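# Move foam block from desk onto low shelf

## Task

Pick up the small foam block sitting on the desk behind the carton stack and set it down on the top of the low shelf. At the end the stacked cartons must still be where they were, the low shelf must be standing upright, all furniture must remain roughly at its current spot, and the robot must be on its feet and not tipped (a fall or a tilted trunk means failure).

## Robot and tools

ROBOT. A four-legged robot of about 40 kg with a single six-joint arm ending in a jaw (one fixed jaw, one moving jaw). The trunk is 0.85 m long, its middle 0.5 m off the floor. With the arm stowed the robot spans 0.55 m ahead of the base origin (jaw tips), 0.60 m behind and 0.25 m to each side; swinging legs reach about 0.1 m farther. It turns about the base origin. The shoulder sits 0.29 m ahead of and 0.19 m above the trunk middle; upper arm 0.34 m, forearm to wrist 0.40 m (wrist 0.075 m above that line), hand point 0.20 m past the wrist. The hand point is between the jaws, 4 cm back from the tips.

FRAMES. All positions are in metres. Base frame: origin on the floor at the centre of the feet, x forward (where the feet point), y to the left, z up. Odometry frame: the base frame as it was when the scene began; base_odometry reports position there and heading in rad (positive = left, -3.142 to 3.142). It drifts with every step.

move. One call = one action; its motions start together. Keys:
- base: an object with exactly one key, a relative offset from where the robot last reported itself. forward_m (-3 to 3 m, negative = backward), left_m (-1.5 to 1.5 m, sideways, negative = right), turn_rad (-3 to 3 rad, positive = left). Walks under 0.03 m or turns under 0.035 rad are skipped but report done.
- speeds: object capping this action's base speeds: forward_m 0.1-0.6 m/s, left_m 0.1-0.4 m/s, turn_rad 0.1-1 rad/s (the top values are the defaults).
- joints: absolute targets by name. Trunk: height_m 0.41-0.59 (start 0.5); roll_rad -0.58 to 0.58 (positive drops the right side); pitch_rad -0.523 to 0.523 (positive dips the nose); yaw_rad -0.98 to 0.98 (positive = left). Settings: obstacle_padding_m 0-0.5 (clearance walks keep from seen obstacles, start 0.075); avoid_obstacles 0 or 1 (0 lets walks drive into things). Arm: arm_sh0_rad -2.617 to 3.141 (positive swings left); arm_sh1_rad -3.141 to 0.523 (negative lifts; -3.14 stowed); arm_el0_rad 0 to 3.141 (2.98 stowed; below about 0.4 unreachable); arm_el1_rad -2.792 to 2.792; arm_wr0_rad -1.832 to 1.832 (positive tips the hand down); arm_wr1_rad -2.879 to 2.879; jaw_rad -1.57 (wide) to 0 (shut); jaw_torque_nm 1-11 (start 5.5, about 47 N grip; 11 gives about 93 N).
- target: one list of seven numbers [x, y, z, qw, qx, qy, qz], an absolute pose of the hand point in the base frame as it stands when the action starts (metres, then a quaternion), the same frame the hand line prints. Beside it, joints may only hold trunk values, the two settings, jaw_rad and jaw_torque_nm; arm joints there get the call refused. speed (0.05-0.5 m/s, default 0.25) is allowed only with target. The hand goes almost straight and does not slow for obstacles; the pose stays in force (even as the base moves) until a new target or arm joint targets replace it.
- cameras: list from front_camera, hand_camera, rear_camera, all; omitted means all, [] means none. A move with no action just reports.
Unknown keys make the call invalid; out-of-range values get it refused. After a refusal, or a stop during a call, the later move, wait and finished_scene calls in the same reply do not run.

wait: seconds 0-10; returns the same report. zoom_image: camera plus region [x0, y0, x1, y1] in pixels from the top-left, at most 504 by 504 (front and rear images are 504x504, hand 644x476); only cameras in the latest images. read_manual: licence texts only. finished_scene: pass the current scene number; irreversible, and the goal must hold without the robot.

RESULTS. move reads done or the worst status. base_status, joint_status, hand_status: done, off_target (stopped away, may still push), contact_stop or time_out (with progress in brackets; target dropped). contact_stop can mean a seen obstacle or an arm limit, not only a touch; a jaw closing on an object also reports it. robot_state: standing, stepping, fault, limp, fallen. hand_x_m..hand_yaw_rad: hand pose (yaw, pitch, roll; 0,0,0 = pointing forward, level, moving jaw up). jaw_holding yes/no. hand_force_n (noise up to ~15 still, ~25 moving, 30-40 arm stowed/straight) and hand_force_up_n (a held weight reads negative). base_stopped_by, nearest_obstacle_m and bearing (9 and 0 = none). arm_stopped_by: own_body, joint_end, out_of_reach, force, fault, unknown, nothing. hand_to_target_m (-1 = no target). feet_on_floor. on_its_own lists uncommanded acts, but self-balancing steps and trunk levelling do not show; compare odometry and joints.

PRACTICE. Walks stop short of seen obstacles, never detour, and miss table tops, overhangs, thin items and things near the robot at the start; an unstowed arm and held load are not guarded. Carry the block high and keep the arm clear of desk edges, cartons and the shelf. Grip the foam from above, deep in the jaws (at least two thirds of its width in). If a lifted item sticks, open the jaw or lower the hand 1-2 cm. The scene keeps running while you think; the robot holds its last command. Avoid drops, releasing moving things, slams, hard hits, pulling or pushing furniture, and low obstacles that could trip it (it cannot get up). Set roll_rad and pitch_rad back to 0 before finishing.

Each tool is called as a command line: name --argument value for each argument, lists and objects as JSON in quotes; but a table of rows of numbers goes row by row, as --pt "numbers of a row", without its own name.

## Session

move

Scene clock: 0.00 s.
base_odometry: x=-0.001 y=+0.000 heading=+0.000
base_status: not commanded
joint_positions: height_m=+0.499 roll_rad=-0.001 pitch_rad=+0.005 yaw_rad=+0.003 obstacle_padding_m=+0.075 avoid_obstacles=+1.000 arm_sh0_rad=+0.000 arm_sh1_rad=-3.141 arm_el0_rad=+2.981 arm_el1_rad=+0.000 arm_wr0_rad=+0.000 arm_wr1_rad=+0.000 jaw_rad=-0.001 jaw_torque_nm=+5.500
joint_status: not commanded
robot_state: standing
hand_x_m: 0.503
hand_y_m: 0.000
hand_z_m: 0.854
hand_roll_rad: -0.003
hand_pitch_rad: -0.154
hand_yaw_rad: 0.002
jaw_holding: no
hand_force_n: 4
hand_force_up_n: 1
base_stopped_by: nothing
nearest_obstacle_m: 9.00
nearest_obstacle_bearing_rad: 0.00
arm_stopped_by: nothing
hand_to_target_m: -1.000
feet_on_floor: stepping
hand: x=+0.5027 y=+0.0004 z=+0.8537 quat_wxyz=(+0.997, -0.001, -0.077, +0.001) (m; base frame)
hand_status: not commanded
pictures: front_camera, hand_camera, rear_camera

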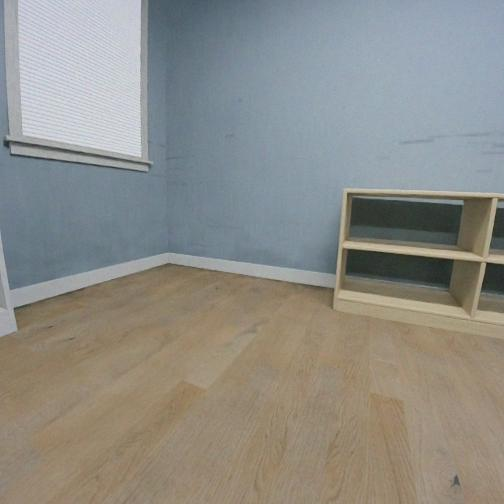

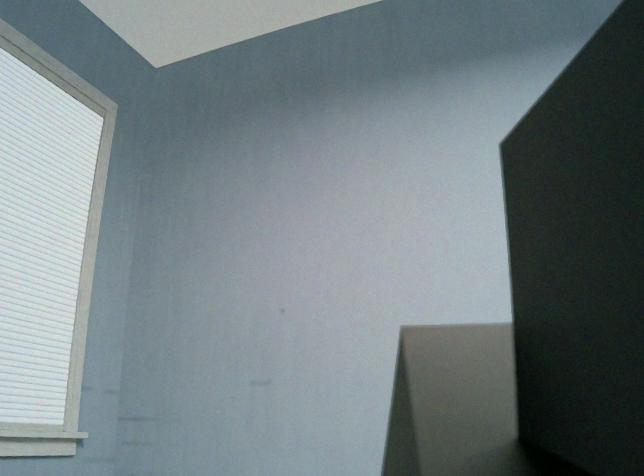

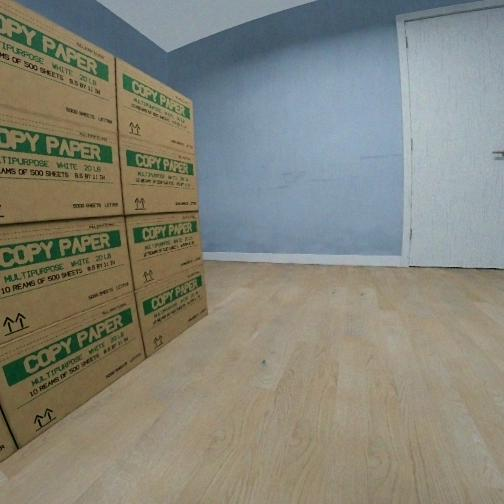

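move --base '{"turn_rad": -1.2}' --cameras '["front_camera","rear_camera"]'

Scene clock: 5.43 s.
move: done
base_odometry: x=+0.000 y=-0.001 heading=-1.205
base_status: done
joint_positions: height_m=+0.498 roll_rad=-0.003 pitch_rad=+0.006 yaw_rad=+0.016 obstacle_padding_m=+0.075 avoid_obstacles=+1.000 arm_sh0_rad=-0.003 arm_sh1_rad=-3.140 arm_el0_rad=+2.981 arm_el1_rad=+0.000 arm_wr0_rad=+0.001 arm_wr1_rad=+0.000 jaw_rad=-0.001 jaw_torque_nm=+5.500
joint_status: not commanded
robot_state: standing
hand_x_m: 0.501
hand_y_m: 0.007
hand_z_m: 0.852
hand_roll_rad: -0.004
hand_pitch_rad: -0.151
hand_yaw_rad: 0.012
jaw_holding: no
hand_force_n: 4
hand_force_up_n: 1
base_stopped_by: nothing
nearest_obstacle_m: 0.40
nearest_obstacle_bearing_rad: -0.85
arm_stopped_by: nothing
hand_to_target_m: -1.000
feet_on_floor: fl fr hl hr
hand: x=+0.5007 y=+0.0068 z=+0.8521 quat_wxyz=(+0.997, -0.002, -0.075, +0.006)
hand_status: not commanded

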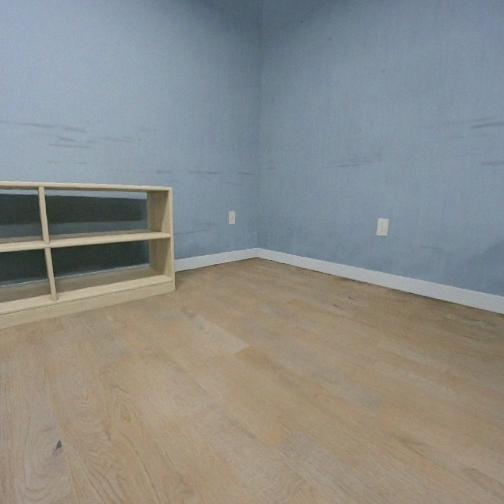

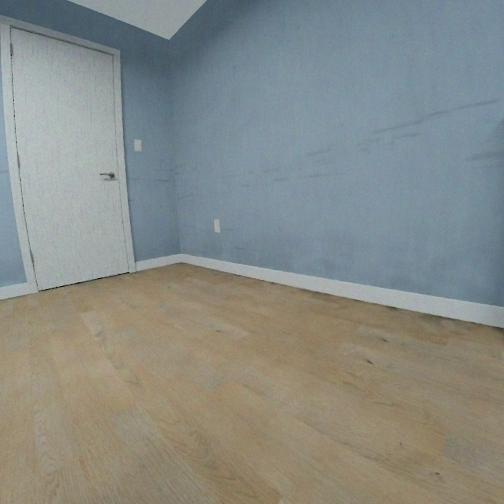

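move --base '{"turn_rad": -0.75}' --cameras '["front_camera","rear_camera"]'

Scene clock: 9.87 s.
move: done
base_odometry: x=-0.002 y=-0.001 heading=-1.960
base_status: done
joint_positions: height_m=+0.499 roll_rad=-0.006 pitch_rad=+0.004 yaw_rad=+0.013 obstacle_padding_m=+0.075 avoid_obstacles=+1.000 arm_sh0_rad=-0.003 arm_sh1_rad=-3.140 arm_el0_rad=+2.981 arm_el1_rad=+0.000 arm_wr0_rad=+0.001 arm_wr1_rad=+0.000 jaw_rad=-0.001 jaw_torque_nm=+5.500
joint_status: not commanded
robot_state: standing
hand_x_m: 0.500
hand_y_m: 0.007
hand_z_m: 0.854
hand_roll_rad: -0.007
hand_pitch_rad: -0.153
hand_yaw_rad: 0.009
jaw_holding: no
hand_force_n: 3
hand_force_up_n: 1
base_stopped_by: nothing
nearest_obstacle_m: 0.29
nearest_obstacle_bearing_rad: -0.20
arm_stopped_by: nothing
hand_to_target_m: -1.000
feet_on_floor: fl fr hl hr
hand: x=+0.5004 y=+0.0066 z=+0.8536 quat_wxyz=(+0.997, -0.003, -0.077, +0.004)
hand_status: not commanded

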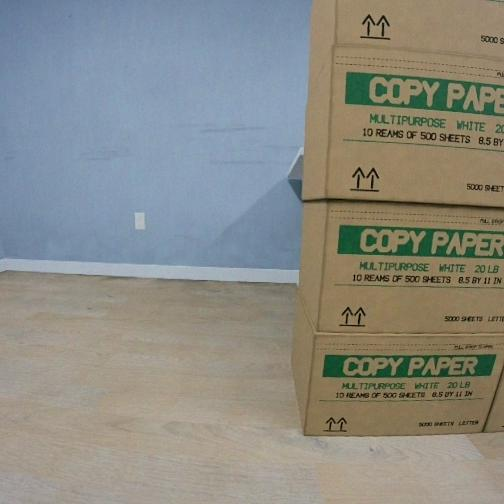

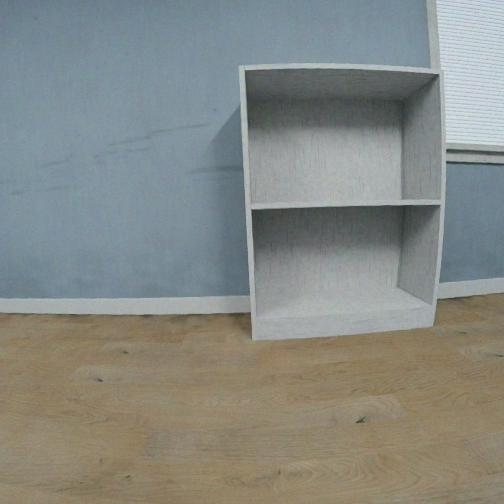

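zoom_image --camera "front_camera" --region '[200, 100, 330, 300]'

move --base '{"left_m": 0.6}' --cameras '["front_camera"]'

Scaled by 2.520.

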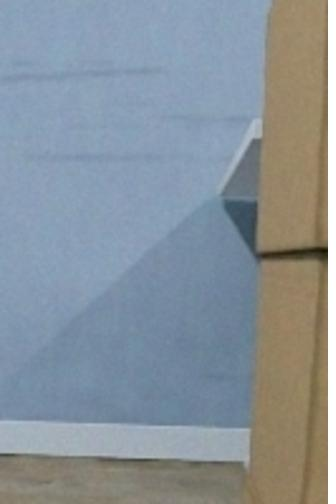

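Scene clock: 26.10 s.
move: done
base_odometry: x=+0.550 y=-0.228 heading=-1.958
base_status: done
joint_positions: height_m=+0.499 roll_rad=-0.005 pitch_rad=+0.005 yaw_rad=+0.001 obstacle_padding_m=+0.075 avoid_obstacles=+1.000 arm_sh0_rad=-0.002 arm_sh1_rad=-3.140 arm_el0_rad=+2.981 arm_el1_rad=+0.000 arm_wr0_rad=+0.001 arm_wr1_rad=+0.000 jaw_rad=-0.001 jaw_torque_nm=+5.500
joint_status: not commanded
robot_state: standing
hand_x_m: 0.501
hand_y_m: 0.001
hand_z_m: 0.853
hand_roll_rad: -0.007
hand_pitch_rad: -0.153
hand_yaw_rad: -0.001
jaw_holding: no
hand_force_n: 5
hand_force_up_n: 1
base_stopped_by: nothing
nearest_obstacle_m: 0.53
nearest_obstacle_bearing_rad: -0.65
arm_stopped_by: nothing
hand_to_target_m: -1.000
feet_on_floor: fl fr hl hr
hand: x=+0.5009 y=+0.0008 z=+0.8533 quat_wxyz=(+0.997, -0.004, -0.076, -0.001)
hand_status: not commanded

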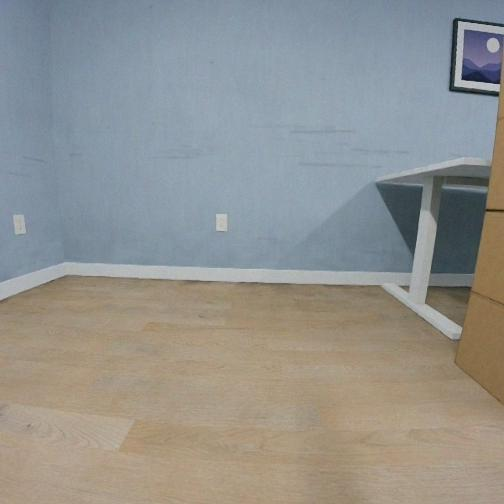

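move --base '{"forward_m": 1.35}' --cameras '["front_camera"]'

move --base '{"turn_rad": -1.57}' --cameras '["front_camera","rear_camera"]'

Scene clock: 40.60 s.
move: done
base_odometry: x=+0.038 y=-1.479 heading=-1.959
base_status: done
joint_positions: height_m=+0.498 roll_rad=-0.002 pitch_rad=+0.012 yaw_rad=+0.006 obstacle_padding_m=+0.075 avoid_obstacles=+1.000 arm_sh0_rad=-0.001 arm_sh1_rad=-3.139 arm_el0_rad=+2.981 arm_el1_rad=+0.000 arm_wr0_rad=+0.001 arm_wr1_rad=+0.000 jaw_rad=-0.001 jaw_torque_nm=+5.500
joint_status: not commanded
robot_state: standing
hand_x_m: 0.498
hand_y_m: 0.003
hand_z_m: 0.848
hand_roll_rad: -0.004
hand_pitch_rad: -0.144
hand_yaw_rad: 0.003
jaw_holding: no
hand_force_n: 3
hand_force_up_n: 1
base_stopped_by: nothing
nearest_obstacle_m: 0.13
nearest_obstacle_bearing_rad: 0.05
arm_stopped_by: nothing
hand_to_target_m: -1.000
feet_on_floor: fl fr hl hr
hand: x=+0.4979 y=+0.0026 z=+0.8483 quat_wxyz=(+0.997, -0.002, -0.072, +0.001)
hand_status: not commanded

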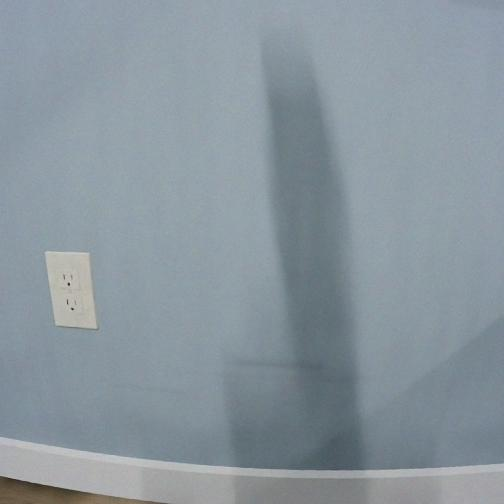

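Scene clock: 44.47 s.
move: done
base_odometry: x=+0.038 y=-1.478 heading=+2.752
base_status: done
joint_positions: height_m=+0.499 roll_rad=-0.012 pitch_rad=+0.001 yaw_rad=+0.010 obstacle_padding_m=+0.075 avoid_obstacles=+1.000 arm_sh0_rad=-0.001 arm_sh1_rad=-3.140 arm_el0_rad=+2.981 arm_el1_rad=+0.000 arm_wr0_rad=+0.001 arm_wr1_rad=+0.000 jaw_rad=-0.001 jaw_torque_nm=+5.500
joint_status: not commanded
robot_state: standing
hand_x_m: 0.499
hand_y_m: 0.005
hand_z_m: 0.855
hand_roll_rad: -0.014
hand_pitch_rad: -0.156
hand_yaw_rad: 0.009
jaw_holding: no
hand_force_n: 6
hand_force_up_n: 3
base_stopped_by: nothing
nearest_obstacle_m: 0.13
nearest_obstacle_bearing_rad: -0.28
arm_stopped_by: nothing
hand_to_target_m: -1.000
feet_on_floor: fl fr hl hr
hand: x=+0.4995 y=+0.0052 z=+0.8552 quat_wxyz=(+0.997, -0.007, -0.078, +0.004)
hand_status: not commanded

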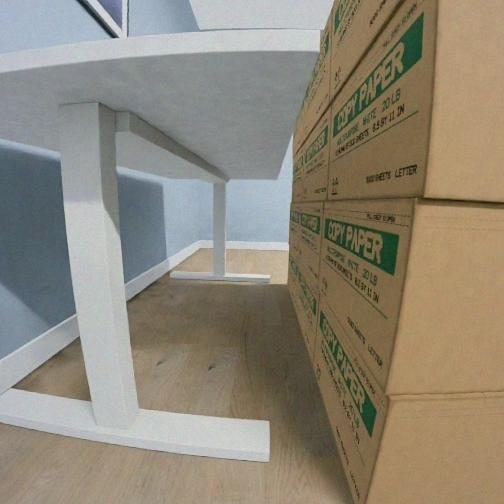

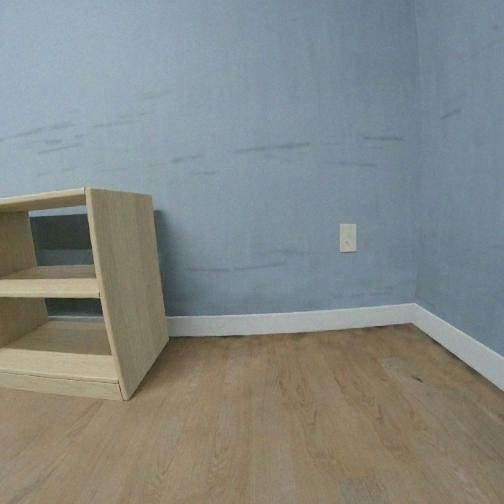

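move --joints '{"arm_sh1_rad": -1.7, "arm_el0_rad": 1.6, "arm_wr0_rad": 0.65, "jaw_rad": -0.1}' --cameras '["front_camera","hand_camera"]'

Scene clock: 50.13 s.
move: done
base_odometry: x=+0.040 y=-1.479 heading=+2.752
base_status: not commanded
joint_positions: height_m=+0.499 roll_rad=-0.008 pitch_rad=-0.002 yaw_rad=+0.008 obstacle_padding_m=+0.075 avoid_obstacles=+1.000 arm_sh0_rad=-0.001 arm_sh1_rad=-1.708 arm_el0_rad=+1.612 arm_el1_rad=+0.000 arm_wr0_rad=+0.645 arm_wr1_rad=+0.000 jaw_rad=-0.101 jaw_torque_nm=+5.500
joint_status: all done
robot_state: standing
hand_x_m: 0.737
hand_y_m: 0.007
hand_z_m: 1.035
hand_roll_rad: -0.011
hand_pitch_rad: 0.548
hand_yaw_rad: 0.000
jaw_holding: no
hand_force_n: 1
hand_force_up_n: 0
base_stopped_by: nothing
nearest_obstacle_m: 0.13
nearest_obstacle_bearing_rad: -0.28
arm_stopped_by: nothing
hand_to_target_m: -1.000
feet_on_floor: fl fr hl hr
hand: x=+0.7372 y=+0.0070 z=+1.0351 quat_wxyz=(+0.963, -0.005, +0.271, +0.001)
hand_status: not commanded

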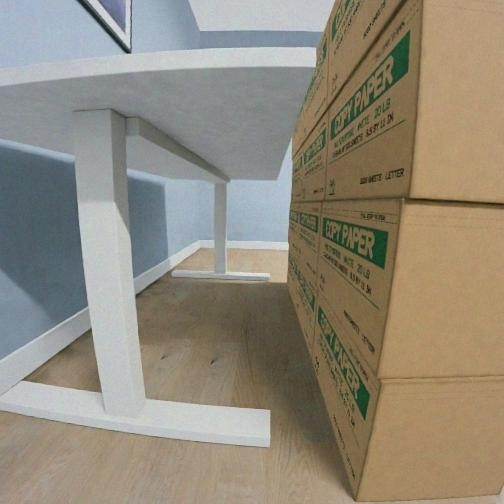

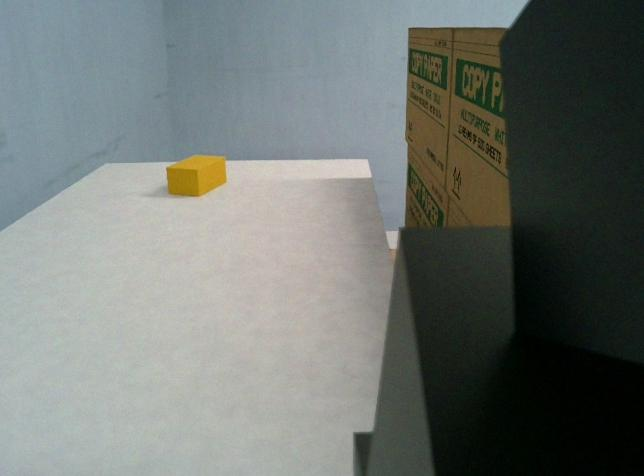

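move --joints '{"arm_sh1_rad": -3.14, "arm_el0_rad": 2.98, "arm_wr0_rad": 0, "jaw_rad": 0}' --cameras '[]'

move --base '{"left_m": -1.1}' --cameras '["front_camera"]'

move --base '{"forward_m": 3.0}' --cameras '["front_camera","rear_camera"]'

Scene clock: 64.50 s.
move: done
base_odometry: x=+0.038 y=-1.479 heading=+2.752
base_status: not commanded
joint_positions: height_m=+0.499 roll_rad=-0.009 pitch_rad=-0.002 yaw_rad=+0.011 obstacle_padding_m=+0.075 avoid_obstacles=+1.000 arm_sh0_rad=-0.001 arm_sh1_rad=-3.126 arm_el0_rad=+2.972 arm_el1_rad=+0.000 arm_wr0_rad=+0.006 arm_wr1_rad=+0.000 jaw_rad=-0.001 jaw_torque_nm=+5.500
joint_status: all done
robot_state: standing
hand_x_m: 0.501
hand_y_m: 0.007
hand_z_m: 0.858
hand_roll_rad: -0.011
hand_pitch_rad: -0.149
hand_yaw_rad: 0.010
jaw_holding: no
hand_force_n: 11
hand_force_up_n: 4
base_stopped_by: nothing
nearest_obstacle_m: 0.13
nearest_obstacle_bearing_rad: -0.28
arm_stopped_by: nothing
hand_to_target_m: -1.000
feet_on_floor: fl fr hl hr
hand: x=+0.5012 y=+0.0074 z=+0.8577 quat_wxyz=(+0.997, -0.005, -0.074, +0.004)
hand_status: not commanded

Scene clock: 69.17 s.
move: done
base_odometry: x=+0.453 y=-0.463 heading=+2.749
base_status: done
joint_positions: height_m=+0.498 roll_rad=-0.012 pitch_rad=-0.006 yaw_rad=+0.006 obstacle_padding_m=+0.075 avoid_obstacles=+1.000 arm_sh0_rad=+0.003 arm_sh1_rad=-3.136 arm_el0_rad=+2.977 arm_el1_rad=+0.000 arm_wr0_rad=+0.000 arm_wr1_rad=+0.000 jaw_rad=-0.001 jaw_torque_nm=+5.500
joint_status: not commanded
robot_state: standing
hand_x_m: 0.497
hand_y_m: 0.007
hand_z_m: 0.860
hand_roll_rad: -0.014
hand_pitch_rad: -0.164
hand_yaw_rad: 0.010
jaw_holding: no
hand_force_n: 4
hand_force_up_n: 2
base_stopped_by: nothing
nearest_obstacle_m: 0.37
nearest_obstacle_bearing_rad: 0.71
arm_stopped_by: nothing
hand_to_target_m: -1.000
feet_on_floor: fl fr hl hr
hand: x=+0.4973 y=+0.0074 z=+0.8601 quat_wxyz=(+0.997, -0.007, -0.082, +0.004)
hand_status: not commanded

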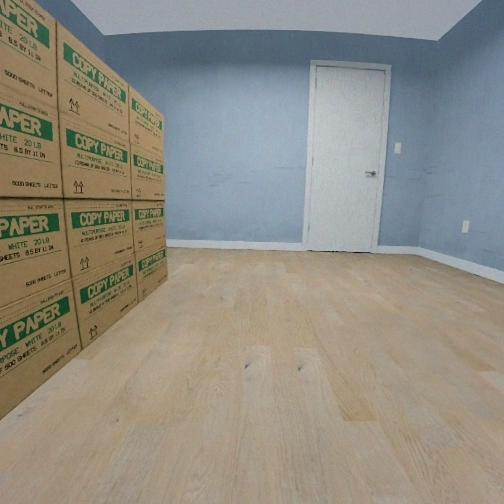

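Scene clock: 77.30 s.
move: contact_stop
base_odometry: x=-1.980 y=+0.522 heading=+2.747
base_status: forward_m contact_stop (by the robot's own estimate: +2.624 of +3.000)
joint_positions: height_m=+0.499 roll_rad=-0.007 pitch_rad=-0.007 yaw_rad=+0.006 obstacle_padding_m=+0.075 avoid_obstacles=+1.000 arm_sh0_rad=+0.001 arm_sh1_rad=-3.137 arm_el0_rad=+2.980 arm_el1_rad=+0.000 arm_wr0_rad=+0.000 arm_wr1_rad=+0.000 jaw_rad=-0.001 jaw_torque_nm=+5.500
joint_status: not commanded
robot_state: standing
hand_x_m: 0.501
hand_y_m: 0.006
hand_z_m: 0.859
hand_roll_rad: -0.009
hand_pitch_rad: -0.163
hand_yaw_rad: 0.007
jaw_holding: no
hand_force_n: 4
hand_force_up_n: 1
base_stopped_by: obstacle
nearest_obstacle_m: 0.09
nearest_obstacle_bearing_rad: 0.15
arm_stopped_by: nothing
hand_to_target_m: -1.000
feet_on_floor: fl fr hl hr
hand: x=+0.5013 y=+0.0056 z=+0.8595 quat_wxyz=(+0.997, -0.004, -0.081, +0.003)
hand_status: not commanded

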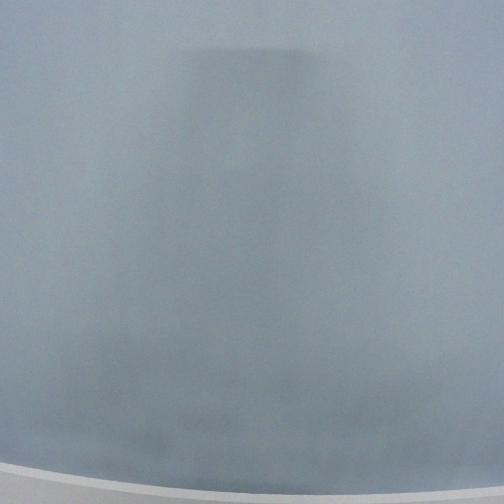

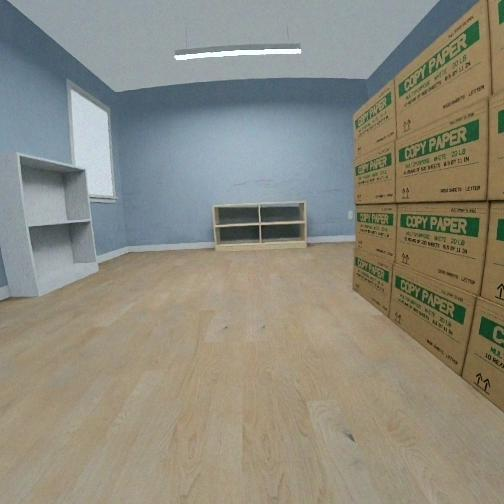

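move --base '{"forward_m": -0.1}' --joints '{"obstacle_padding_m": 0.05}' --cameras '[]'

move --base '{"turn_rad": 1.575}' --cameras '["front_camera"]'

Scene clock: 87.07 s.
move: done
base_odometry: x=-1.888 y=+0.484 heading=+2.747
base_status: done
joint_positions: height_m=+0.499 roll_rad=-0.012 pitch_rad=+0.001 yaw_rad=+0.008 obstacle_padding_m=+0.050 avoid_obstacles=+1.000 arm_sh0_rad=+0.002 arm_sh1_rad=-3.139 arm_el0_rad=+2.978 arm_el1_rad=+0.000 arm_wr0_rad=+0.000 arm_wr1_rad=+0.000 jaw_rad=-0.001 jaw_torque_nm=+5.500
joint_status: all done
robot_state: standing
hand_x_m: 0.502
hand_y_m: 0.005
hand_z_m: 0.857
hand_roll_rad: -0.014
hand_pitch_rad: -0.159
hand_yaw_rad: 0.011
jaw_holding: no
hand_force_n: 4
hand_force_up_n: 1
base_stopped_by: nothing
nearest_obstacle_m: 0.20
nearest_obstacle_bearing_rad: 0.13
arm_stopped_by: nothing
hand_to_target_m: -1.000
feet_on_floor: fl fr hl hr
hand: x=+0.5023 y=+0.0053 z=+0.8566 quat_wxyz=(+0.997, -0.006, -0.079, +0.005)
hand_status: not commanded

Scene clock: 90.97 s.
move: done
base_odometry: x=-1.889 y=+0.486 heading=-1.959
base_status: done
joint_positions: height_m=+0.498 roll_rad=-0.008 pitch_rad=+0.007 yaw_rad=-0.002 obstacle_padding_m=+0.050 avoid_obstacles=+1.000 arm_sh0_rad=+0.003 arm_sh1_rad=-3.139 arm_el0_rad=+2.980 arm_el1_rad=+0.000 arm_wr0_rad=+0.000 arm_wr1_rad=+0.000 jaw_rad=-0.001 jaw_torque_nm=+5.500
joint_status: not commanded
robot_state: standing
hand_x_m: 0.501
hand_y_m: 0.002
hand_z_m: 0.852
hand_roll_rad: -0.010
hand_pitch_rad: -0.151
hand_yaw_rad: 0.001
jaw_holding: no
hand_force_n: 7
hand_force_up_n: 2
base_stopped_by: nothing
nearest_obstacle_m: 0.22
nearest_obstacle_bearing_rad: 0.64
arm_stopped_by: nothing
hand_to_target_m: -1.000
feet_on_floor: fl fr hl hr
hand: x=+0.5005 y=+0.0022 z=+0.8524 quat_wxyz=(+0.997, -0.005, -0.076, +0.000)
hand_status: not commanded

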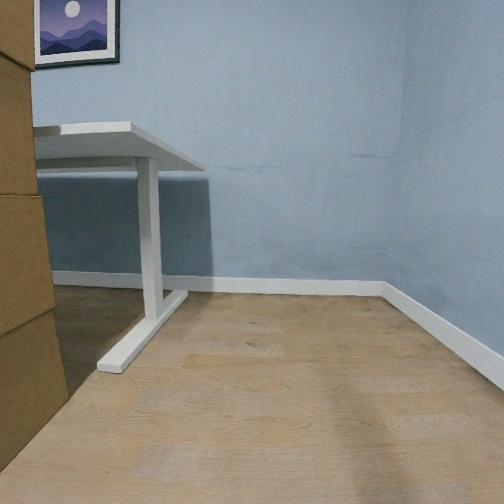

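move --base '{"forward_m": 1.05}' --cameras '["front_camera"]'

Scene clock: 104.23 s.
move: done
base_odometry: x=-2.287 y=-0.487 heading=-1.960
base_status: done
joint_positions: height_m=+0.499 roll_rad=-0.013 pitch_rad=-0.003 yaw_rad=+0.005 obstacle_padding_m=+0.050 avoid_obstacles=+1.000 arm_sh0_rad=+0.003 arm_sh1_rad=-3.138 arm_el0_rad=+2.981 arm_el1_rad=+0.000 arm_wr0_rad=+0.000 arm_wr1_rad=+0.000 jaw_rad=-0.001 jaw_torque_nm=+5.500
joint_status: not commanded
robot_state: standing
hand_x_m: 0.496
hand_y_m: 0.004
hand_z_m: 0.857
hand_roll_rad: -0.015
hand_pitch_rad: -0.160
hand_yaw_rad: 0.008
jaw_holding: no
hand_force_n: 6
hand_force_up_n: 2
base_stopped_by: nothing
nearest_obstacle_m: 0.13
nearest_obstacle_bearing_rad: 0.87
arm_stopped_by: nothing
hand_to_target_m: -1.000
feet_on_floor: fl fr hl hr
hand: x=+0.4961 y=+0.0039 z=+0.8573 quat_wxyz=(+0.997, -0.007, -0.080, +0.004)
hand_status: not commanded

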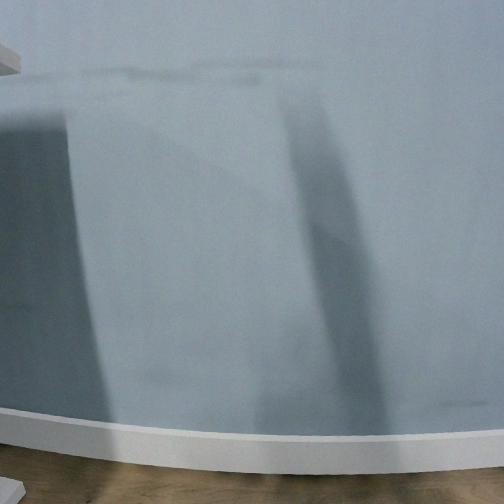

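move --joints '{"arm_sh0_rad": 1.5, "arm_sh1_rad": -2.6, "arm_el0_rad": 2.7}' --cameras '[]'

move --joints '{"arm_sh0_rad": 1.5, "arm_sh1_rad": -2.1, "arm_el0_rad": 2.2, "arm_wr0_rad": 0.8, "jaw_rad": -1.0}' --cameras '["hand_camera","front_camera"]'

Scene clock: 110.53 s.
move: done
base_odometry: x=-2.286 y=-0.486 heading=-1.960
base_status: not commanded
joint_positions: height_m=+0.499 roll_rad=-0.011 pitch_rad=+0.005 yaw_rad=+0.009 obstacle_padding_m=+0.050 avoid_obstacles=+1.000 arm_sh0_rad=+1.489 arm_sh1_rad=-2.609 arm_el0_rad=+2.706 arm_el1_rad=+0.000 arm_wr0_rad=+0.000 arm_wr1_rad=+0.000 jaw_rad=-0.001 jaw_torque_nm=+5.500
joint_status: all done
robot_state: standing
hand_x_m: 0.274
hand_y_m: 0.319
hand_z_m: 0.870
hand_roll_rad: 0.002
hand_pitch_rad: 0.109
hand_yaw_rad: 1.497
jaw_holding: no
hand_force_n: 3
hand_force_up_n: 0
base_stopped_by: nothing
nearest_obstacle_m: 0.13
nearest_obstacle_bearing_rad: 0.87
arm_stopped_by: nothing
hand_to_target_m: -1.000
feet_on_floor: fl fr hl hr
hand: x=+0.2735 y=+0.3190 z=+0.8702 quat_wxyz=(+0.732, -0.036, +0.041, +0.679)
hand_status: not commanded

Scene clock: 112.10 s.
move: done
base_odometry: x=-2.287 y=-0.486 heading=-1.960
base_status: not commanded
joint_positions: height_m=+0.499 roll_rad=-0.008 pitch_rad=+0.005 yaw_rad=+0.004 obstacle_padding_m=+0.050 avoid_obstacles=+1.000 arm_sh0_rad=+1.492 arm_sh1_rad=-2.108 arm_el0_rad=+2.209 arm_el1_rad=+0.000 arm_wr0_rad=+0.795 arm_wr1_rad=+0.000 jaw_rad=-1.000 jaw_torque_nm=+5.500
joint_status: all done
robot_state: standing
hand_x_m: 0.277
hand_y_m: 0.346
hand_z_m: 0.854
hand_roll_rad: 0.005
hand_pitch_rad: 0.906
hand_yaw_rad: 1.499
jaw_holding: no
hand_force_n: 1
hand_force_up_n: 0
base_stopped_by: nothing
nearest_obstacle_m: 0.13
nearest_obstacle_bearing_rad: 0.87
arm_stopped_by: nothing
hand_to_target_m: -1.000
feet_on_floor: fl fr hl hr
hand: x=+0.2771 y=+0.3464 z=+0.8542 quat_wxyz=(+0.659, -0.297, +0.322, +0.612)
hand_status: not commanded
pictures: front_camera, hand_camera

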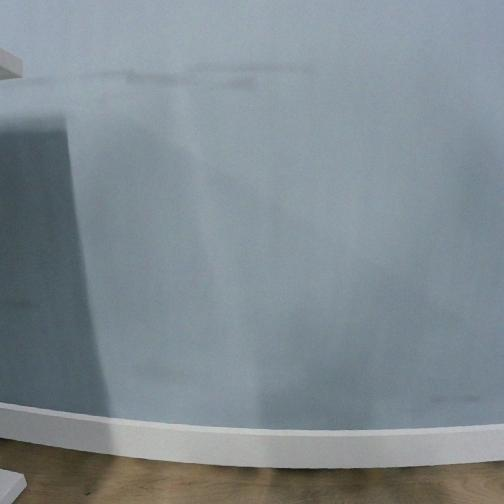

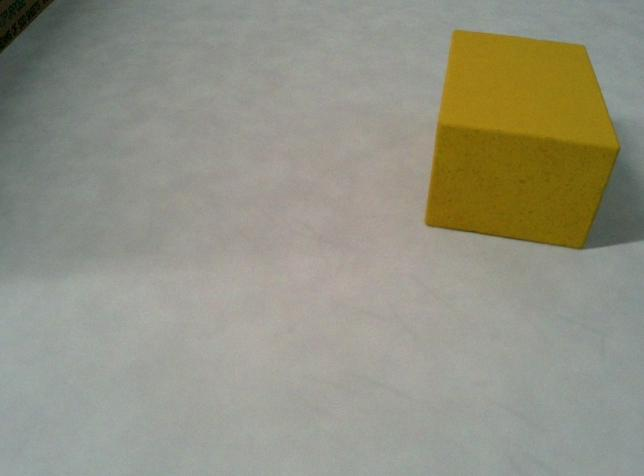

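move --target '[0.307, 0.445, 0.84, 0.615, 0.485, 0.514, 0.349]' --cameras '["hand_camera"]'

Scene clock: 136.93 s.
move: done
base_odometry: x=-2.287 y=-0.485 heading=-1.960
base_status: not commanded
joint_positions: height_m=+0.499 roll_rad=-0.008 pitch_rad=+0.005 yaw_rad=+0.004 obstacle_padding_m=+0.050 avoid_obstacles=+1.000 arm_sh0_rad=+1.506 arm_sh1_rad=-1.885 arm_el0_rad=+2.331 arm_el1_rad=+0.885 arm_wr0_rad=-0.225 arm_wr1_rad=+0.738 jaw_rad=-1.000 jaw_torque_nm=+5.500
joint_status: not commanded
robot_state: standing
hand_x_m: 0.310
hand_y_m: 0.452
hand_z_m: 0.840
hand_roll_rad: 1.559
hand_pitch_rad: 0.306
hand_yaw_rad: 1.330
jaw_holding: no
hand_force_n: 4
hand_force_up_n: 0
base_stopped_by: nothing
nearest_obstacle_m: 0.13
nearest_obstacle_bearing_rad: 0.87
arm_stopped_by: nothing
hand_to_target_m: 0.007
feet_on_floor: fl fr hl hr
hand: x=+0.3104 y=+0.4523 z=+0.8397 quat_wxyz=(+0.619, +0.480, +0.514, +0.349)
hand_status: done (0.007 m and 0.8 deg from the pose sent, 0.104 m and 100.3 deg at the start)

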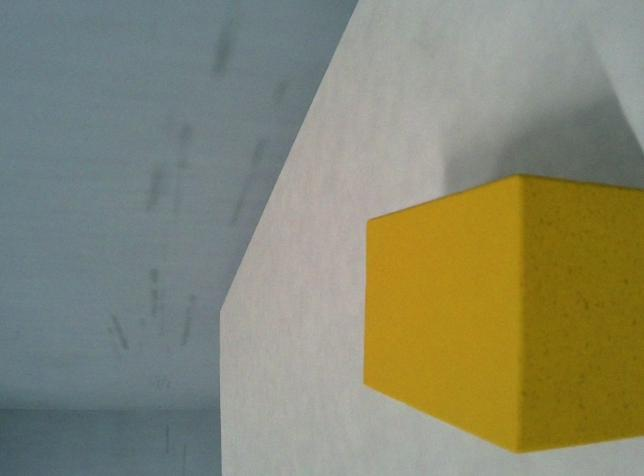

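move --target '[0.306, 0.465, 0.772, 0.626, 0.502, 0.498, 0.328]' --speed 0.1 --cameras '["hand_camera"]'

Scene clock: 146.37 s.
move: done
base_odometry: x=-2.287 y=-0.485 heading=-1.960
base_status: not commanded
joint_positions: height_m=+0.499 roll_rad=-0.008 pitch_rad=+0.006 yaw_rad=+0.004 obstacle_padding_m=+0.050 avoid_obstacles=+1.000 arm_sh0_rad=+1.569 arm_sh1_rad=-1.740 arm_el0_rad=+2.389 arm_el1_rad=+0.741 arm_wr0_rad=-0.450 arm_wr1_rad=+0.970 jaw_rad=-1.000 jaw_torque_nm=+5.500
joint_status: not commanded
robot_state: standing
hand_x_m: 0.305
hand_y_m: 0.464
hand_z_m: 0.774
hand_roll_rad: 1.569
hand_pitch_rad: 0.302
hand_yaw_rad: 1.262
jaw_holding: no
hand_force_n: 2
hand_force_up_n: 0
base_stopped_by: nothing
nearest_obstacle_m: 0.13
nearest_obstacle_bearing_rad: 0.87
arm_stopped_by: nothing
hand_to_target_m: 0.003
feet_on_floor: fl fr hl hr
hand: x=+0.3053 y=+0.4643 z=+0.7742 quat_wxyz=(+0.628, +0.501, +0.498, +0.327)
hand_status: done (0.003 m and 0.2 deg from the pose sent, 0.069 m and 4.0 deg at the start)

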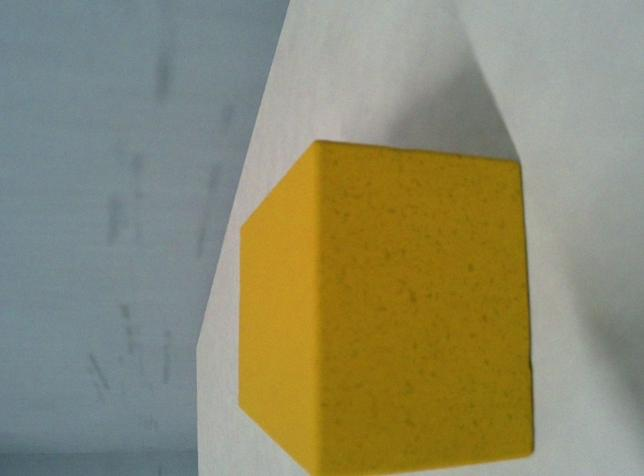

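move --joints '{"jaw_rad": -1.5, "jaw_torque_nm": 7}' --cameras '[]'

move --target '[0.302, 0.465, 0.763, 0.626, 0.502, 0.498, 0.328]' --speed 0.1 --cameras '[]'

move --target '[0.340, 0.589, 0.763, 0.626, 0.502, 0.498, 0.328]' --speed 0.1 --cameras '["hand_camera"]'

Scene clock: 157.57 s.
move: done
base_odometry: x=-2.287 y=-0.485 heading=-1.960
base_status: not commanded
joint_positions: height_m=+0.499 roll_rad=-0.008 pitch_rad=+0.006 yaw_rad=+0.004 obstacle_padding_m=+0.050 avoid_obstacles=+1.000 arm_sh0_rad=+1.568 arm_sh1_rad=-1.737 arm_el0_rad=+2.390 arm_el1_rad=+0.719 arm_wr0_rad=-0.451 arm_wr1_rad=+0.991 jaw_rad=-1.499 jaw_torque_nm=+7.000
joint_status: all done
robot_state: standing
hand_x_m: 0.305
hand_y_m: 0.465
hand_z_m: 0.773
hand_roll_rad: 1.571
hand_pitch_rad: 0.300
hand_yaw_rad: 1.269
jaw_holding: no
hand_force_n: 2
hand_force_up_n: 0
base_stopped_by: nothing
nearest_obstacle_m: 0.13
nearest_obstacle_bearing_rad: 0.87
arm_stopped_by: nothing
hand_to_target_m: 0.002
feet_on_floor: fl fr hl hr
hand: x=+0.3045 y=+0.4647 z=+0.7733 quat_wxyz=(+0.626, +0.501, +0.499, +0.329)
hand_status: not commanded

Scene clock: 158.03 s.
move: done
base_odometry: x=-2.287 y=-0.485 heading=-1.960
base_status: not commanded
joint_positions: height_m=+0.499 roll_rad=-0.008 pitch_rad=+0.006 yaw_rad=+0.004 obstacle_padding_m=+0.050 avoid_obstacles=+1.000 arm_sh0_rad=+1.572 arm_sh1_rad=-1.725 arm_el0_rad=+2.399 arm_el1_rad=+0.714 arm_wr0_rad=-0.473 arm_wr1_rad=+1.005 jaw_rad=-1.500 jaw_torque_nm=+7.000
joint_status: not commanded
robot_state: standing
hand_x_m: 0.305
hand_y_m: 0.464
hand_z_m: 0.766
hand_roll_rad: 1.570
hand_pitch_rad: 0.301
hand_yaw_rad: 1.261
jaw_holding: no
hand_force_n: 2
hand_force_up_n: 0
base_stopped_by: nothing
nearest_obstacle_m: 0.13
nearest_obstacle_bearing_rad: 0.87
arm_stopped_by: nothing
hand_to_target_m: 0.004
feet_on_floor: fl fr hl hr
hand: x=+0.3046 y=+0.4644 z=+0.7660 quat_wxyz=(+0.627, +0.502, +0.498, +0.327)
hand_status: done (0.004 m and 0.2 deg from the pose sent, 0.011 m and 0.3 deg at the start)

Scene clock: 160.03 s.
move: done
base_odometry: x=-2.288 y=-0.484 heading=-1.960
base_status: not commanded
joint_positions: height_m=+0.499 roll_rad=-0.008 pitch_rad=+0.005 yaw_rad=+0.004 obstacle_padding_m=+0.050 avoid_obstacles=+1.000 arm_sh0_rad=+1.490 arm_sh1_rad=-1.331 arm_el0_rad=+1.993 arm_el1_rad=+0.558 arm_wr0_rad=-0.425 arm_wr1_rad=+1.115 jaw_rad=-1.500 jaw_torque_nm=+7.000
joint_status: not commanded
robot_state: standing
hand_x_m: 0.337
hand_y_m: 0.582
hand_z_m: 0.764
hand_roll_rad: 1.567
hand_pitch_rad: 0.298
hand_yaw_rad: 1.264
jaw_holding: no
hand_force_n: 1
hand_force_up_n: 0
base_stopped_by: nothing
nearest_obstacle_m: 0.13
nearest_obstacle_bearing_rad: 0.87
arm_stopped_by: nothing
hand_to_target_m: 0.009
feet_on_floor: fl fr hl hr
hand: x=+0.3372 y=+0.5818 z=+0.7643 quat_wxyz=(+0.627, +0.501, +0.497, +0.329)
hand_status: done (0.009 m and 0.2 deg from the pose sent, 0.130 m and 0.2 deg at the start)

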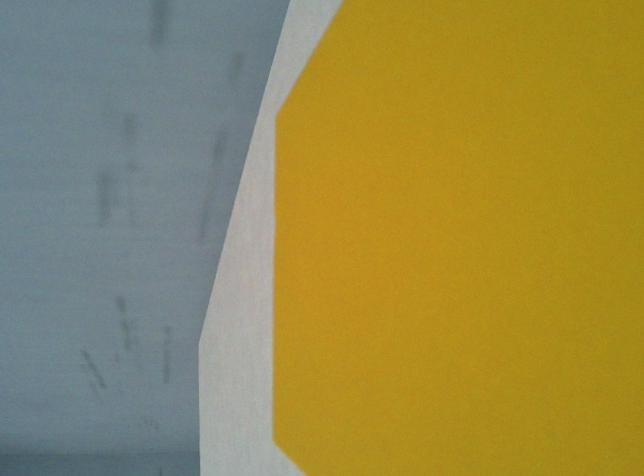

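move --joints '{"jaw_rad": -0.3}' --cameras '["hand_camera"]'

Scene clock: 204.10 s.
move: contact_stop
base_odometry: x=-2.289 y=-0.484 heading=-1.960
base_status: not commanded
joint_positions: height_m=+0.499 roll_rad=-0.007 pitch_rad=+0.005 yaw_rad=+0.003 obstacle_padding_m=+0.050 avoid_obstacles=+1.000 arm_sh0_rad=+1.486 arm_sh1_rad=-1.307 arm_el0_rad=+1.965 arm_el1_rad=+0.555 arm_wr0_rad=-0.421 arm_wr1_rad=+1.115 jaw_rad=-0.960 jaw_torque_nm=+7.000
joint_status: jaw_rad contact_stop (moved +0.540 of +1.200)
robot_state: standing
hand_x_m: 0.340
hand_y_m: 0.587
hand_z_m: 0.765
hand_roll_rad: 1.567
hand_pitch_rad: 0.296
hand_yaw_rad: 1.263
jaw_holding: yes
hand_force_n: 1
hand_force_up_n: 0
base_stopped_by: nothing
nearest_obstacle_m: 0.13
nearest_obstacle_bearing_rad: 0.87
arm_stopped_by: nothing
hand_to_target_m: 0.004
feet_on_floor: fl fr hl hr
hand: x=+0.3396 y=+0.5874 z=+0.7647 quat_wxyz=(+0.627, +0.502, +0.496, +0.330)
hand_status: not commanded

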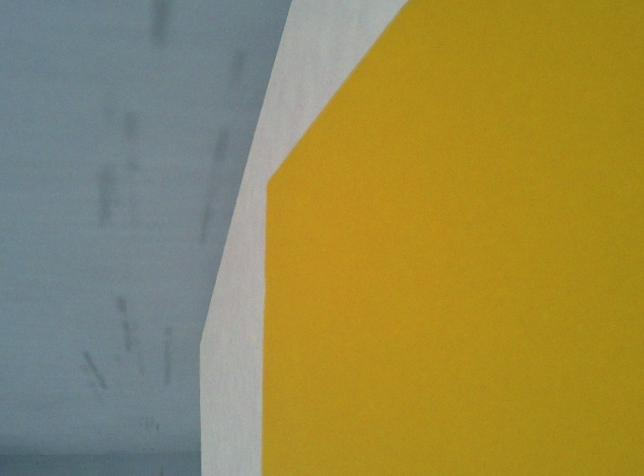

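move --target '[0.340, 0.587, 0.9, 0.626, 0.502, 0.498, 0.328]' --speed 0.1 --cameras '["hand_camera"]'

Scene clock: 209.97 s.
move: done
base_odometry: x=-2.288 y=-0.484 heading=-1.960
base_status: not commanded
joint_positions: height_m=+0.498 roll_rad=-0.008 pitch_rad=+0.005 yaw_rad=+0.003 obstacle_padding_m=+0.050 avoid_obstacles=+1.000 arm_sh0_rad=+1.479 arm_sh1_rad=-1.455 arm_el0_rad=+1.792 arm_el1_rad=+1.327 arm_wr0_rad=-0.212 arm_wr1_rad=+0.314 jaw_rad=-0.960 jaw_torque_nm=+7.000
joint_status: not commanded
robot_state: standing
hand_x_m: 0.341
hand_y_m: 0.584
hand_z_m: 0.900
hand_roll_rad: 1.578
hand_pitch_rad: 0.287
hand_yaw_rad: 1.270
jaw_holding: yes
hand_force_n: 2
hand_force_up_n: -1
base_stopped_by: nothing
nearest_obstacle_m: 0.13
nearest_obstacle_bearing_rad: 0.87
arm_stopped_by: nothing
hand_to_target_m: 0.002
feet_on_floor: fl fr hl hr
hand: x=+0.3412 y=+0.5844 z=+0.8998 quat_wxyz=(+0.622, +0.505, +0.498, +0.332)
hand_status: done (0.002 m and 0.8 deg from the pose sent, 0.135 m and 0.3 deg at the start)

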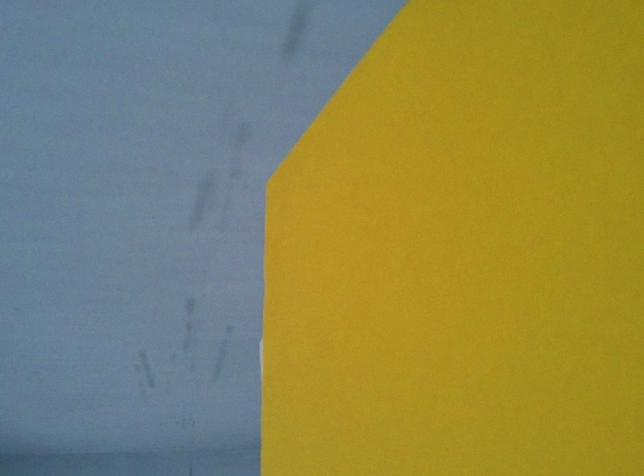

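move --joints '{"arm_sh0_rad": 1.48, "arm_sh1_rad": -2.1, "arm_el0_rad": 2.25, "arm_el1_rad": 1.327, "arm_wr0_rad": -0.1, "arm_wr1_rad": 0.314}' --cameras '[]'

move --joints '{"arm_sh0_rad": 0.6}' --cameras '["hand_camera"]'

move --base '{"forward_m": -1.1}' --speeds '{"forward_m": 0.4}' --cameras '["front_camera","hand_camera"]'

Scene clock: 218.40 s.
move: done
base_odometry: x=-2.286 y=-0.484 heading=-1.960
base_status: not commanded
joint_positions: height_m=+0.499 roll_rad=-0.007 pitch_rad=+0.006 yaw_rad=+0.003 obstacle_padding_m=+0.050 avoid_obstacles=+1.000 arm_sh0_rad=+1.484 arm_sh1_rad=-2.094 arm_el0_rad=+2.245 arm_el1_rad=+1.332 arm_wr0_rad=-0.104 arm_wr1_rad=+0.307 jaw_rad=-0.960 jaw_torque_nm=+7.000
joint_status: all done
robot_state: standing
hand_x_m: 0.305
hand_y_m: 0.418
hand_z_m: 0.964
hand_roll_rad: 1.628
hand_pitch_rad: 0.133
hand_yaw_rad: 1.386
jaw_holding: yes
hand_force_n: 4
hand_force_up_n: 1
base_stopped_by: nothing
nearest_obstacle_m: 0.13
nearest_obstacle_bearing_rad: 0.87
arm_stopped_by: nothing
hand_to_target_m: -1.000
feet_on_floor: fl fr hl hr
hand: x=+0.3054 y=+0.4182 z=+0.9642 quat_wxyz=(+0.558, +0.529, +0.499, +0.401)
hand_status: not commanded

Scene clock: 220.13 s.
move: done
base_odometry: x=-2.286 y=-0.484 heading=-1.960
base_status: not commanded
joint_positions: height_m=+0.499 roll_rad=-0.007 pitch_rad=+0.006 yaw_rad=+0.003 obstacle_padding_m=+0.050 avoid_obstacles=+1.000 arm_sh0_rad=+0.612 arm_sh1_rad=-2.094 arm_el0_rad=+2.247 arm_el1_rad=+1.332 arm_wr0_rad=-0.099 arm_wr1_rad=+0.307 jaw_rad=-0.960 jaw_torque_nm=+7.000
joint_status: all done
robot_state: standing
hand_x_m: 0.605
hand_y_m: 0.229
hand_z_m: 0.962
hand_roll_rad: 1.621
hand_pitch_rad: 0.137
hand_yaw_rad: 0.518
jaw_holding: yes
hand_force_n: 4
hand_force_up_n: 0
base_stopped_by: nothing
nearest_obstacle_m: 0.13
nearest_obstacle_bearing_rad: 0.87
arm_stopped_by: nothing
hand_to_target_m: -1.000
feet_on_floor: fl fr hl hr
hand: x=+0.6048 y=+0.2294 z=+0.9622 quat_wxyz=(+0.677, +0.687, +0.230, +0.128)
hand_status: not commanded

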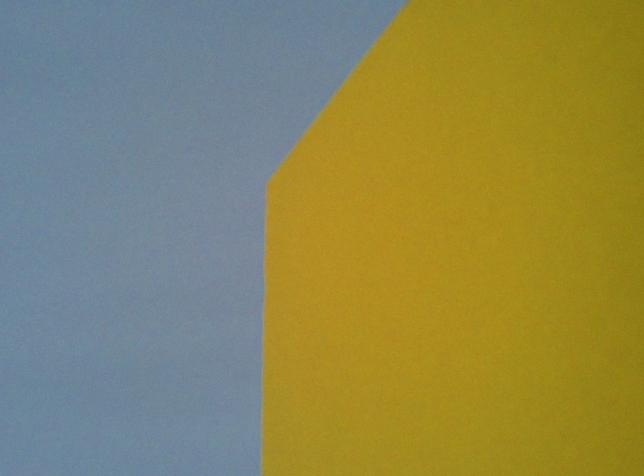

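Scene clock: 224.50 s.
move: done
base_odometry: x=-1.868 y=+0.532 heading=-1.960
base_status: done
joint_positions: height_m=+0.499 roll_rad=-0.010 pitch_rad=+0.006 yaw_rad=+0.006 obstacle_padding_m=+0.050 avoid_obstacles=+1.000 arm_sh0_rad=+0.603 arm_sh1_rad=-2.103 arm_el0_rad=+2.251 arm_el1_rad=+1.331 arm_wr0_rad=-0.099 arm_wr1_rad=+0.309 jaw_rad=-0.960 jaw_torque_nm=+7.000
joint_status: not commanded
robot_state: standing
hand_x_m: 0.606
hand_y_m: 0.226
hand_z_m: 0.963
hand_roll_rad: 1.619
hand_pitch_rad: 0.134
hand_yaw_rad: 0.511
jaw_holding: yes
hand_force_n: 2
hand_force_up_n: 0
base_stopped_by: nothing
nearest_obstacle_m: 0.25
nearest_obstacle_bearing_rad: 0.59
arm_stopped_by: nothing
hand_to_target_m: -1.000
feet_on_floor: fl fr hl hr
hand: x=+0.6056 y=+0.2258 z=+0.9626 quat_wxyz=(+0.678, +0.687, +0.227, +0.127)
hand_status: not commanded

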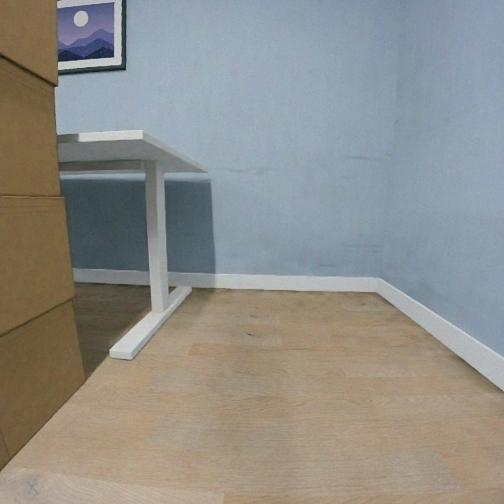

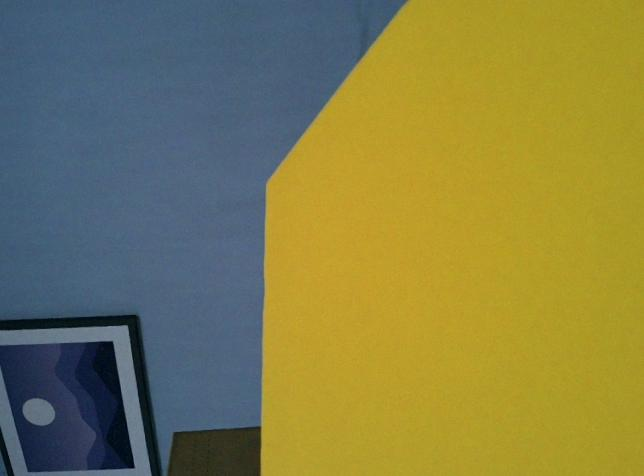

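move --base '{"forward_m": -0.3}' --speeds '{"forward_m": 0.4}' --joints '{"arm_sh0_rad": 0}' --cameras '[]'

move --base '{"turn_rad": 1.57}' --speeds '{"turn_rad": 0.8}' --cameras '["front_camera"]'

Scene clock: 236.20 s.
move: done
base_odometry: x=-1.755 y=+0.809 heading=-1.961
base_status: done
joint_positions: height_m=+0.499 roll_rad=-0.006 pitch_rad=+0.000 yaw_rad=+0.003 obstacle_padding_m=+0.050 avoid_obstacles=+1.000 arm_sh0_rad=+0.002 arm_sh1_rad=-2.099 arm_el0_rad=+2.250 arm_el1_rad=+1.330 arm_wr0_rad=-0.100 arm_wr1_rad=+0.309 jaw_rad=-0.960 jaw_torque_nm=+7.000
joint_status: all done
robot_state: standing
hand_x_m: 0.669
hand_y_m: -0.013
hand_z_m: 0.968
hand_roll_rad: 1.618
hand_pitch_rad: 0.126
hand_yaw_rad: -0.093
jaw_holding: yes
hand_force_n: 3
hand_force_up_n: -1
base_stopped_by: nothing
nearest_obstacle_m: 0.45
nearest_obstacle_bearing_rad: -1.70
arm_stopped_by: nothing
hand_to_target_m: -1.000
feet_on_floor: fl fr hl hr
hand: x=+0.6685 y=-0.0130 z=+0.9681 quat_wxyz=(+0.686, +0.724, +0.010, -0.077)
hand_status: not commanded

Scene clock: 240.30 s.
move: done
base_odometry: x=-1.757 y=+0.805 heading=-0.384
base_status: done
joint_positions: height_m=+0.499 roll_rad=+0.008 pitch_rad=+0.004 yaw_rad=-0.011 obstacle_padding_m=+0.050 avoid_obstacles=+1.000 arm_sh0_rad=+0.006 arm_sh1_rad=-2.098 arm_el0_rad=+2.249 arm_el1_rad=+1.330 arm_wr0_rad=-0.098 arm_wr1_rad=+0.309 jaw_rad=-0.960 jaw_torque_nm=+7.000
joint_status: not commanded
robot_state: standing
hand_x_m: 0.670
hand_y_m: -0.023
hand_z_m: 0.965
hand_roll_rad: 1.632
hand_pitch_rad: 0.131
hand_yaw_rad: -0.100
jaw_holding: yes
hand_force_n: 1
hand_force_up_n: 0
base_stopped_by: nothing
nearest_obstacle_m: 0.10
nearest_obstacle_bearing_rad: 3.03
arm_stopped_by: nothing
hand_to_target_m: -1.000
feet_on_floor: fl fr hl hr
hand: x=+0.6696 y=-0.0233 z=+0.9650 quat_wxyz=(+0.680, +0.728, +0.009, -0.082)
hand_status: not commanded

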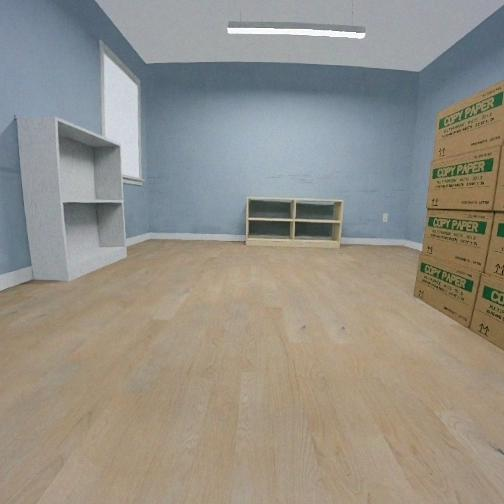

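move --base '{"turn_rad": -0.14}' --cameras '[]'

move --base '{"forward_m": 2.75}' --speeds '{"forward_m": 0.5}' --cameras '["front_camera"]'

Scene clock: 249.57 s.
move: done
base_odometry: x=-1.757 y=+0.802 heading=-0.528
base_status: done
joint_positions: height_m=+0.498 roll_rad=-0.001 pitch_rad=+0.007 yaw_rad=+0.011 obstacle_padding_m=+0.050 avoid_obstacles=+1.000 arm_sh0_rad=+0.001 arm_sh1_rad=-2.098 arm_el0_rad=+2.250 arm_el1_rad=+1.330 arm_wr0_rad=-0.099 arm_wr1_rad=+0.309 jaw_rad=-0.960 jaw_torque_nm=+7.000
joint_status: not commanded
robot_state: standing
hand_x_m: 0.667
hand_y_m: -0.009
hand_z_m: 0.962
hand_roll_rad: 1.623
hand_pitch_rad: 0.134
hand_yaw_rad: -0.086
jaw_holding: yes
hand_force_n: 3
hand_force_up_n: -1
base_stopped_by: nothing
nearest_obstacle_m: 0.07
nearest_obstacle_bearing_rad: -2.74
arm_stopped_by: nothing
hand_to_target_m: -1.000
feet_on_floor: fl fr hl hr
hand: x=+0.6669 y=-0.0093 z=+0.9620 quat_wxyz=(+0.684, +0.725, +0.015, -0.078)
hand_status: not commanded

Scene clock: 256.87 s.
move: done
base_odometry: x=+0.619 y=-0.585 heading=-0.529
base_status: done
joint_positions: height_m=+0.498 roll_rad=-0.003 pitch_rad=+0.003 yaw_rad=+0.004 obstacle_padding_m=+0.050 avoid_obstacles=+1.000 arm_sh0_rad=+0.002 arm_sh1_rad=-2.096 arm_el0_rad=+2.248 arm_el1_rad=+1.330 arm_wr0_rad=-0.100 arm_wr1_rad=+0.309 jaw_rad=-0.960 jaw_torque_nm=+7.000
joint_status: not commanded
robot_state: standing
hand_x_m: 0.663
hand_y_m: -0.013
hand_z_m: 0.965
hand_roll_rad: 1.620
hand_pitch_rad: 0.129
hand_yaw_rad: -0.093
jaw_holding: yes
hand_force_n: 3
hand_force_up_n: 0
base_stopped_by: nothing
nearest_obstacle_m: 0.27
nearest_obstacle_bearing_rad: 0.28
arm_stopped_by: nothing
hand_to_target_m: -1.000
feet_on_floor: fl fr hl hr
hand: x=+0.6631 y=-0.0134 z=+0.9650 quat_wxyz=(+0.685, +0.724, +0.011, -0.079)
hand_status: not commanded

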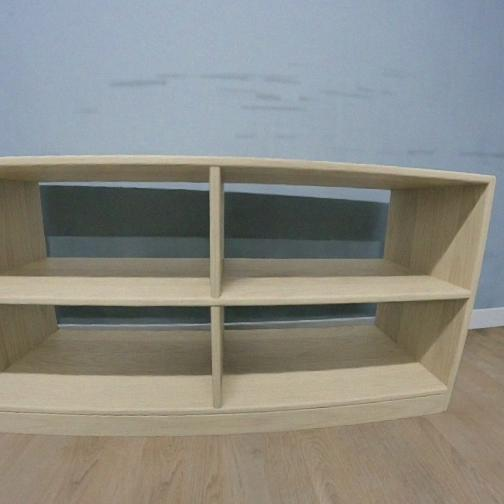

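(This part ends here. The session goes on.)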